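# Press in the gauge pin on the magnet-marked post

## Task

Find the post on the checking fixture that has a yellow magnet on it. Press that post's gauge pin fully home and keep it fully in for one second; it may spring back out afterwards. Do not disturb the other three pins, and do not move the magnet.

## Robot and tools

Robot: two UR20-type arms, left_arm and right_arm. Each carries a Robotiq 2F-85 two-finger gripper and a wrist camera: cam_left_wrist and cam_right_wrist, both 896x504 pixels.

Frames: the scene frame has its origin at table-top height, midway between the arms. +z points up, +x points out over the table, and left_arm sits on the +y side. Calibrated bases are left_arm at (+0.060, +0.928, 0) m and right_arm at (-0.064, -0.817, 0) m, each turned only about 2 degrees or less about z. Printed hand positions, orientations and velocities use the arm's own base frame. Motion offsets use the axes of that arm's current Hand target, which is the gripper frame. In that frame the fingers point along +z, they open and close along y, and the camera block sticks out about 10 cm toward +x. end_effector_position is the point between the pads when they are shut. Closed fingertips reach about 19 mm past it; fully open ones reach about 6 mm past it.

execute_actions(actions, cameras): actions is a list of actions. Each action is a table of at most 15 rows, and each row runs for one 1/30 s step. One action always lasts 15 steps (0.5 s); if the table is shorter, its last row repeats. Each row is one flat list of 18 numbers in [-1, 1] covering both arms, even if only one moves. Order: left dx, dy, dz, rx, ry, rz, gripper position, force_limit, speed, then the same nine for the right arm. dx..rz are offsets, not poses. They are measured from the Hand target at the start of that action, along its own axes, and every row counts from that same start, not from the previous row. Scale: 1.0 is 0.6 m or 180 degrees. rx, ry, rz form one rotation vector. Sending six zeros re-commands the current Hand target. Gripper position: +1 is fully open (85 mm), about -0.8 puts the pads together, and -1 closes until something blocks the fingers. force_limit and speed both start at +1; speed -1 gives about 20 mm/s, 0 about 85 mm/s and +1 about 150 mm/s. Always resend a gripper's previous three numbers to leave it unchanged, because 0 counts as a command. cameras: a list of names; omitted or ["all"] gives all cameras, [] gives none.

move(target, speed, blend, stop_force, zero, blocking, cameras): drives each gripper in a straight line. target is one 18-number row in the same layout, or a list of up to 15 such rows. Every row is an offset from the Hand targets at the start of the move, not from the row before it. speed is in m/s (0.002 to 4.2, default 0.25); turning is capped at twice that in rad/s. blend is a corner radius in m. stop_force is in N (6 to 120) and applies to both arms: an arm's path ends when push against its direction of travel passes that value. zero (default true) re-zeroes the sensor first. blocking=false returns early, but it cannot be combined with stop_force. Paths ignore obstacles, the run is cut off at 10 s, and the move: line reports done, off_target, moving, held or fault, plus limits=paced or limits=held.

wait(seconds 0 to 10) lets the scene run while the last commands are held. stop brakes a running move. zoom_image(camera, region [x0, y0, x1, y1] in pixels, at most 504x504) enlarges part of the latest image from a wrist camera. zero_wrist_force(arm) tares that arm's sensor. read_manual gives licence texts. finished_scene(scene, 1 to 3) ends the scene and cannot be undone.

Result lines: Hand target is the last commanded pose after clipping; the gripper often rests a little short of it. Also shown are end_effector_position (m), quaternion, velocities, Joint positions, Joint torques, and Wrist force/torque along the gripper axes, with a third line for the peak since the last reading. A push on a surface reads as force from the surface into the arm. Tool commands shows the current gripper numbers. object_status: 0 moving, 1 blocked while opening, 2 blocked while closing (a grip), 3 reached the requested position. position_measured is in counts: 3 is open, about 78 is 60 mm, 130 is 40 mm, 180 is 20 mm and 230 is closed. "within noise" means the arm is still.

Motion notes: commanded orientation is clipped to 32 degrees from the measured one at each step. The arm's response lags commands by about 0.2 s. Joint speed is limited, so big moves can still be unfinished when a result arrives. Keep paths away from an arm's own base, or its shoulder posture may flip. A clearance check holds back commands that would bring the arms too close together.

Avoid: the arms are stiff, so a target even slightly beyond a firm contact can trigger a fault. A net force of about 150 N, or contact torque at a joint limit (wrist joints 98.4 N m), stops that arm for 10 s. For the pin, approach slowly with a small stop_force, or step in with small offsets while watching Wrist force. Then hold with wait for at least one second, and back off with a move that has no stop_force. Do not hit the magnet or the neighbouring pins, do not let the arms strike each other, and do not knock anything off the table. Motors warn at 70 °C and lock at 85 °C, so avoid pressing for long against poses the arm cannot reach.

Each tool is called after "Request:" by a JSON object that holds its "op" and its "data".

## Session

Request:
{"op": "execute_actions", "data": {"actions": []}}

Scene clock: 0.00 s.
left_arm: end_effector_position=(+0.3071, -0.4220, +0.1602) position_measured=3 object_status=3 end_effector_quat_wxyz=(+0.066, +0.956, -0.074, +0.275) | right_arm: end_effector_position=(+0.4900, -0.3027, +0.2369) position_measured=3 object_status=3 end_effector_quat_wxyz=(+0.548, -0.467, -0.511, -0.471)
Joint positions: left_arm=[-1.763 -1.739 2.857 -2.766 -1.003 1.555] | right_arm=[2.511 -2.074 -2.06 -2.212 2.389 -0.015]
Joint velocities: within noise
Joint torques (N m): no reading
Motor temperatures (°C): left_arm=[24 35 26 38 34 33] | right_arm=[28 35 35 36 33 38]
Wrist force (N): no reading
Wrist torque (N m): no reading
Wrist force, peak (N): no reading
Hand target: left_arm +0.3071, -0.4220, +0.1602; +0.066, +0.956, -0.074, +0.275 | right_arm +0.4900, -0.3027, +0.2369; +0.548, -0.467, -0.511, -0.471
Tool commands: left_gripper/position=+1.0 left_gripper/force_limit=+1.0 left_gripper/speed=+1.0 right_gripper/position=+1.0 right_gripper/force_limit=+1.0 right_gripper/speed=+1.0
camera_calibration:
cam_left_wrist: T_world_to_cam=[[-0.285835, -0.958093, 0.0188626, -0.30276], [-0.929607, 0.27245, -0.248197, 0.463413], [0.232657, -0.0884782, -0.968526, 0.172428], [0, 0, 0, 1]] pos_world=[0.304136, -0.401073, 0.28773]
cam_right_wrist: T_world_to_cam=[[0.978979, 0.0562001, -0.196068, -0.399553], [-0.174505, -0.266853, -0.947807, 0.238768], [-0.105588, 0.962097, -0.251436, 0.530477], [0, 0, 0, 1]] pos_world=[0.488832, -0.424199, 0.281347]

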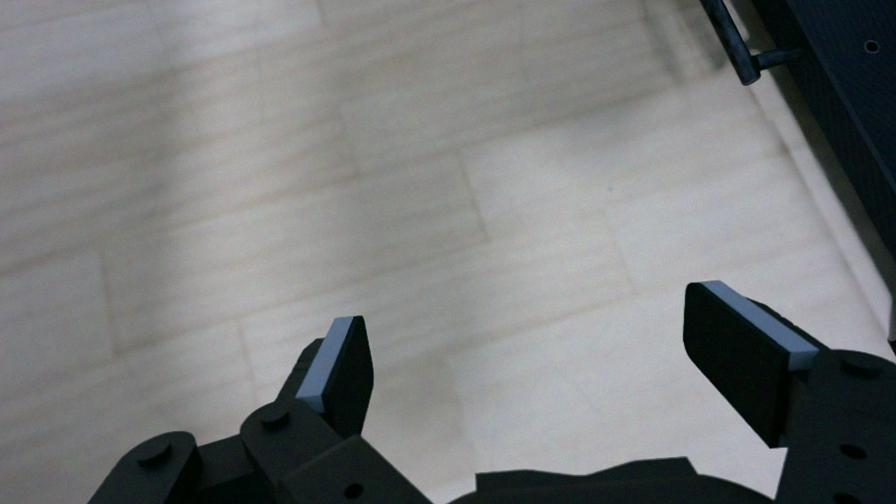

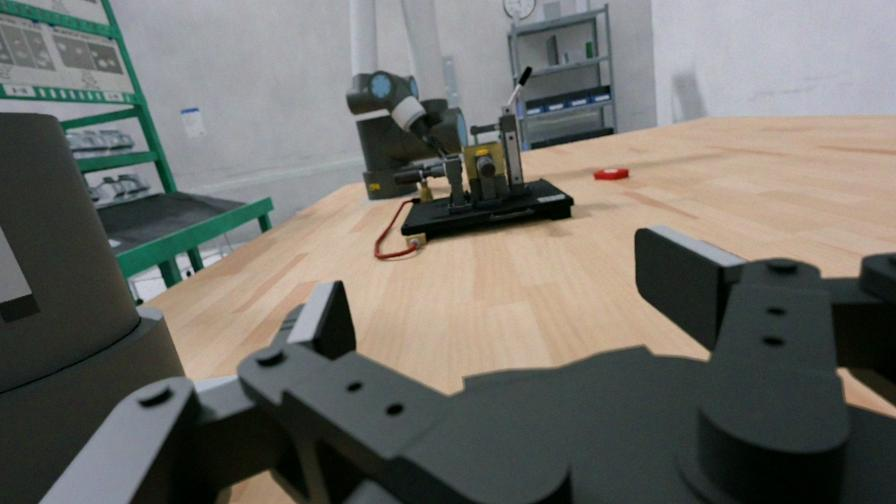

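Request:
{"op": "zoom_image", "data": {"camera": "cam_right_wrist", "region": [360, 50, 600, 270]}}

Scaled by 2.100 from the camera's 896x504 image, which has a finer 1280x720 frame.

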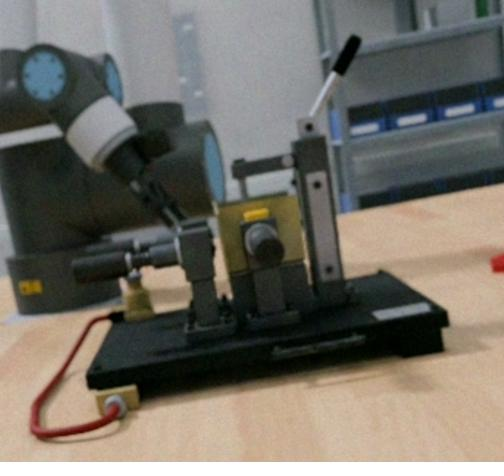

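Request:
{"op": "move", "data": {"target": [0,0,0,0,0,0,1,1,1,0.18,0.164,0.58,-0.0405,-0.263,0.0054,-0.8,0,0], "speed": 0.4, "cameras": []}}

Request:
{"op": "move", "data": {"target": [0,0,0,0,0,0,1,1,1,0.445,-0.075,0.898,0,0,0,-0.8,0,0], "speed": 0.4, "cameras": ["cam_right_wrist"]}}

Scene clock: 4.10 s.
left_arm: end_effector_position=(+0.3071, -0.4220, +0.1602) position_measured=3 object_status=3 end_effector_quat_wxyz=(+0.066, +0.956, -0.074, +0.275) | right_arm: end_effector_position=(+0.5495, +0.0502, +0.3566) position_measured=229 object_status=3 end_effector_quat_wxyz=(-0.271, +0.653, +0.654, +0.270)
Joint positions: left_arm=[-1.763 -1.739 2.857 -2.766 -1.003 1.555] | right_arm=[3.166 -1.396 -2.49 -0.803 2.355 1.604]
Joint velocities: within noise
Joint torques (N m): left_arm=[5.97 -11.17 -58.29 -8.58 3.34 -0.84] | right_arm=[17.66 49.98 67.9 16.88 2.07 6.76]
Motor temperatures (°C): left_arm=[24 35 26 38 34 33] | right_arm=[28 35 35 36 33 38]
Wrist force (N): left_arm=[0.4 -0.3 0.0] | right_arm=[-0.3 1.4 1.6]
Wrist torque (N m): left_arm=[-0.06 -0.06 0.00] | right_arm=[0.87 0.08 -0.34]
Wrist force, peak (N): left_arm=[-0.1 -0.5 -0.3] | right_arm=[4.4 2.1 3.1]
Hand target: left_arm +0.3071, -0.4220, +0.1602; +0.066, +0.956, -0.074, +0.275 | right_arm +0.5495, +0.0502, +0.3566; -0.271, +0.653, +0.654, +0.270
Off the commanded pose: left_arm 0.000 m, 0 deg | right_arm 0.000 m, 0 deg.
move: done
No camera images: "cameras" was empty.

Scene clock: 6.30 s.
left_arm: end_effector_position=(+0.3071, -0.4220, +0.1602) position_measured=3 object_status=3 end_effector_quat_wxyz=(+0.066, +0.956, -0.074, +0.275) | right_arm: end_effector_position=(+0.5039, +0.6196, +0.1639) position_measured=229 object_status=3 end_effector_quat_wxyz=(-0.271, +0.653, +0.654, +0.270)
Joint positions: left_arm=[-1.763 -1.739 2.857 -2.766 -1.003 1.555] | right_arm=[4.113 -2 -2.55 0.526 1.982 2.691]
Joint velocities: within noise
Joint torques (N m): left_arm=[3.48 -3.99 -60.09 -8.33 3.25 -0.7] | right_arm=[25.61 94.94 44.5 15.18 -3.09 7.34]
Motor temperatures (°C): left_arm=[24 35 26 38 34 33] | right_arm=[28 35 35 36 33 38]
Wrist force (N): left_arm=[-0.1 0.1 0.0] | right_arm=[0.3 0.7 1.9]
Wrist torque (N m): left_arm=[0.02 0.03 0.00] | right_arm=[0.71 0.02 -0.08]
Wrist force, peak (N): left_arm=[0.4 0.1 -0.4] | right_arm=[2.5 0.2 5.7]
Hand target: left_arm +0.3071, -0.4220, +0.1602; +0.066, +0.956, -0.074, +0.275 | right_arm +0.5040, +0.6198, +0.1639; -0.271, +0.653, +0.654, +0.270
Off the commanded pose: left_arm 0.000 m, 0 deg | right_arm 0.000 m, 0 deg.
move: done
camera_calibration:
cam_right_wrist: T_world_to_cam=[[0.984104, -0.164755, -0.0663021, -0.366317], [-0.17658, -0.867851, -0.464386, 0.712365], [0.0189696, 0.468711, -0.883148, -0.0271617], [0, 0, 0, 1]] pos_world=[0.486798, 0.570605, 0.282537]
Images, in order (width x height): cam_right_wrist 896x504.

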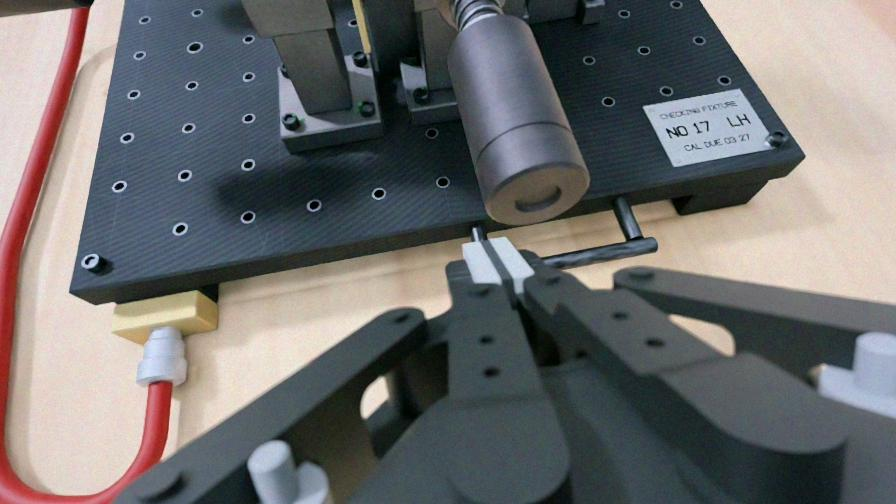

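Request:
{"op": "move", "data": {"target": [[0,0,0,0,0,0,1,1,1,-0.0095,0.0283,-0.0095,0,0,0,-0.8,0,0],[0,0,0,0,0,0,1,1,1,0.073,0.0275,0.073,0,0,0,-0.8,0,0]], "speed": [0.08,0.014], "stop_force": 40, "cameras": []}}

Request:
{"op": "wait", "data": {"seconds": 1.0, "cameras": ["cam_right_wrist"]}}

Scene clock: 11.33 s.
left_arm: end_effector_position=(+0.3071, -0.4220, +0.1602) position_measured=3 object_status=3 end_effector_quat_wxyz=(+0.066, +0.956, -0.074, +0.275) | right_arm: end_effector_position=(+0.5206, +0.6504, +0.1638) position_measured=229 object_status=3 end_effector_quat_wxyz=(-0.271, +0.653, +0.654, +0.270)
Joint positions: left_arm=[-1.763 -1.739 2.857 -2.766 -1.003 1.555] | right_arm=[4.119 -2.013 -2.504 0.495 1.978 2.695]
Joint velocities: within noise
Joint torques (N m): left_arm=[12.99 -7.53 -61.33 -6.68 3.71 -1.16] | right_arm=[1.17 142.25 46.97 20.08 11 -7.47]
Motor temperatures (°C): left_arm=[24 35 26 38 34 33] | right_arm=[28 35 35 36 33 38]
Wrist force (N): left_arm=[-0.2 0.1 -0.3] | right_arm=[-28.0 4.4 -16.6]
Wrist torque (N m): left_arm=[0.02 0.03 0.00] | right_arm=[0.87 -0.14 -0.17]
Wrist force, peak (N): left_arm=[0.4 0.1 -0.3] | right_arm=[-53.7 -3.9 -85.9]
Hand target: left_arm +0.3071, -0.4220, +0.1602; +0.066, +0.956, -0.074, +0.275 | right_arm +0.5206, +0.6503, +0.1638; -0.271, +0.653, +0.654, +0.270 (not the last commanded pose)
Off the commanded pose: left_arm 0.000 m, 0 deg | right_arm 0.031 m, 0 deg.
move: contact (right_arm); path passed 1 of 2 targets
No camera images: "cameras" was empty.

Scene clock: 12.33 s.
left_arm: end_effector_position=(+0.3071, -0.4220, +0.1602) position_measured=3 object_status=3 end_effector_quat_wxyz=(+0.066, +0.956, -0.074, +0.275) | right_arm: end_effector_position=(+0.5206, +0.6503, +0.1638) position_measured=229 object_status=3 end_effector_quat_wxyz=(-0.271, +0.653, +0.654, +0.270)
Joint positions: left_arm=[-1.763 -1.739 2.857 -2.766 -1.003 1.555] | right_arm=[4.119 -2.013 -2.504 0.495 1.978 2.695]
Joint velocities: within noise
Joint torques (N m): left_arm=[15.13 -8.19 -66.04 -7.37 4.22 -1.29] | right_arm=[2.03 146.58 45.06 20.19 10.92 -7.54]
Motor temperatures (°C): left_arm=[24 35 26 38 34 33] | right_arm=[28 35 35 36 33 38]
Wrist force (N): left_arm=[0.1 0.1 0.0] | right_arm=[-26.7 4.8 -14.6]
Wrist torque (N m): left_arm=[0.02 -0.01 0.00] | right_arm=[0.90 -0.17 -0.17]
Wrist force, peak (N): left_arm=[-0.1 0.1 -0.5] | right_arm=[-27.5 4.6 -17.2]
Hand target: left_arm +0.3071, -0.4220, +0.1602; +0.066, +0.956, -0.074, +0.275 | right_arm +0.5206, +0.6503, +0.1638; -0.271, +0.653, +0.654, +0.270 (not the last commanded pose)
Tool commands: left_gripper/position=+1.0 left_gripper/force_limit=+1.0 left_gripper/speed=+1.0 right_gripper/position=-0.8 right_gripper/force_limit=+0.0 right_gripper/speed=+0.0
Off the commanded pose: left_arm 0.000 m, 0 deg | right_arm 0.031 m, 0 deg.
wait: 1.00 s; at rest by 0.17 s
camera_calibration:
cam_right_wrist: T_world_to_cam=[[0.984106, -0.164744, -0.0662964, -0.377699], [-0.176567, -0.867853, -0.464387, 0.741946], [0.0189694, 0.468711, -0.883148, -0.0420912], [0, 0, 0, 1]] pos_world=[0.503498, 0.601405, 0.282337]
Images, in order (width x height): cam_right_wrist 896x504.

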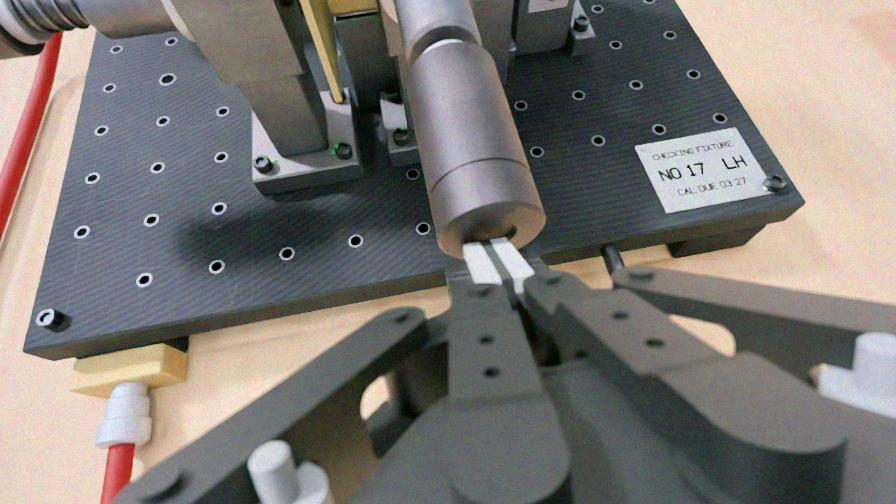

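Request:
{"op": "zoom_image", "data": {"camera": "cam_right_wrist", "region": [380, 0, 560, 120]}}

Scaled by 2.800 from the camera's 896x504 image, which has a finer 1280x720 frame.

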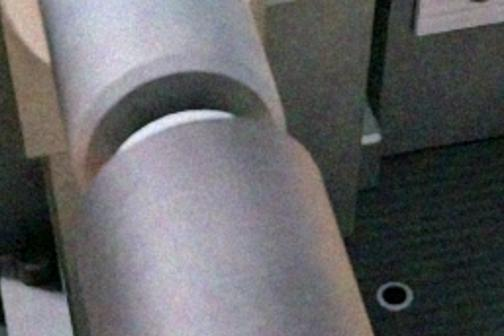

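Request:
{"op": "move", "data": {"target": [0,0,0,0,0,0,1,1,1,0.0004,0,0.0004,0,0,0,-0.8,0,0], "speed": 0.01, "cameras": []}}

Request:
{"op": "wait", "data": {"seconds": 1.1, "cameras": []}}

Scene clock: 15.20 s.
left_arm: end_effector_position=(+0.3071, -0.4220, +0.1602) position_measured=3 object_status=3 end_effector_quat_wxyz=(+0.066, +0.956, -0.074, +0.275) | right_arm: end_effector_position=(+0.5206, +0.6505, +0.1638) position_measured=229 object_status=3 end_effector_quat_wxyz=(-0.271, +0.653, +0.654, +0.270)
Joint positions: left_arm=[-1.763 -1.739 2.857 -2.766 -1.003 1.555] | right_arm=[4.119 -2.013 -2.503 0.495 1.978 2.696]
Joint velocities: within noise
Joint torques (N m): left_arm=[12.83 -11.88 -66.83 -7.86 4.23 -0.15] | right_arm=[52.91 109.07 89.75 14.77 4.62 6.06]
Motor temperatures (°C): left_arm=[24 35 26 38 34 33] | right_arm=[28 35 35 36 33 38]
Wrist force (N): left_arm=[-0.1 0.1 -0.2] | right_arm=[-44.8 2.0 -39.5]
Wrist torque (N m): left_arm=[0.03 0.03 0.00] | right_arm=[1.03 -0.22 -0.24]
Wrist force, peak (N): left_arm=[0.2 -0.1 -0.5] | right_arm=[-44.8 2.0 -39.5]
Hand target: left_arm +0.3071, -0.4220, +0.1602; +0.066, +0.956, -0.074, +0.275 | right_arm +0.5206, +0.6507, +0.1638; -0.271, +0.653, +0.654, +0.270
Off the commanded pose: left_arm 0.000 m, 0 deg | right_arm 0.000 m, 0 deg.
move: done
No camera images: "cameras" was empty.

Scene clock: 16.30 s.
left_arm: end_effector_position=(+0.3071, -0.4220, +0.1602) position_measured=3 object_status=3 end_effector_quat_wxyz=(+0.066, +0.956, -0.074, +0.275) | right_arm: end_effector_position=(+0.5206, +0.6507, +0.1638) position_measured=229 object_status=3 end_effector_quat_wxyz=(-0.271, +0.653, +0.654, +0.270)
Joint positions: left_arm=[-1.763 -1.739 2.857 -2.766 -1.003 1.555] | right_arm=[4.119 -2.013 -2.503 0.495 1.978 2.696]
Joint velocities: within noise
Joint torques (N m): left_arm=[8.93 -6.5 -67.7 -8.23 3.87 -1.04] | right_arm=[70.67 90.98 101.77 16.62 6.02 5.65]
Motor temperatures (°C): left_arm=[24 35 26 38 34 33] | right_arm=[28 35 35 36 33 38]
Wrist force (N): left_arm=[0.0 -0.2 -0.4] | right_arm=[-55.9 -1.0 -67.2]
Wrist torque (N m): left_arm=[-0.02 0.00 0.00] | right_arm=[1.06 -0.14 -0.27]
Wrist force, peak (N): left_arm=[0.0 0.2 -0.4] | right_arm=[-55.9 -1.0 -67.2]
Hand target: left_arm +0.3071, -0.4220, +0.1602; +0.066, +0.956, -0.074, +0.275 | right_arm +0.5206, +0.6507, +0.1638; -0.271, +0.653, +0.654, +0.270
Tool commands: left_gripper/position=+1.0 left_gripper/force_limit=+1.0 left_gripper/speed=+1.0 right_gripper/position=-0.8 right_gripper/force_limit=+0.0 right_gripper/speed=+0.0
Off the commanded pose: left_arm 0.000 m, 0 deg | right_arm 0.000 m, 0 deg.
wait: 1.10 s; at rest by 0.17 s
No camera images: "cameras" was empty.

Stiff stop confirmed.

Request:
{"op": "finished_scene", "data": {"scene": 3}}

The scene is finished: the task was done.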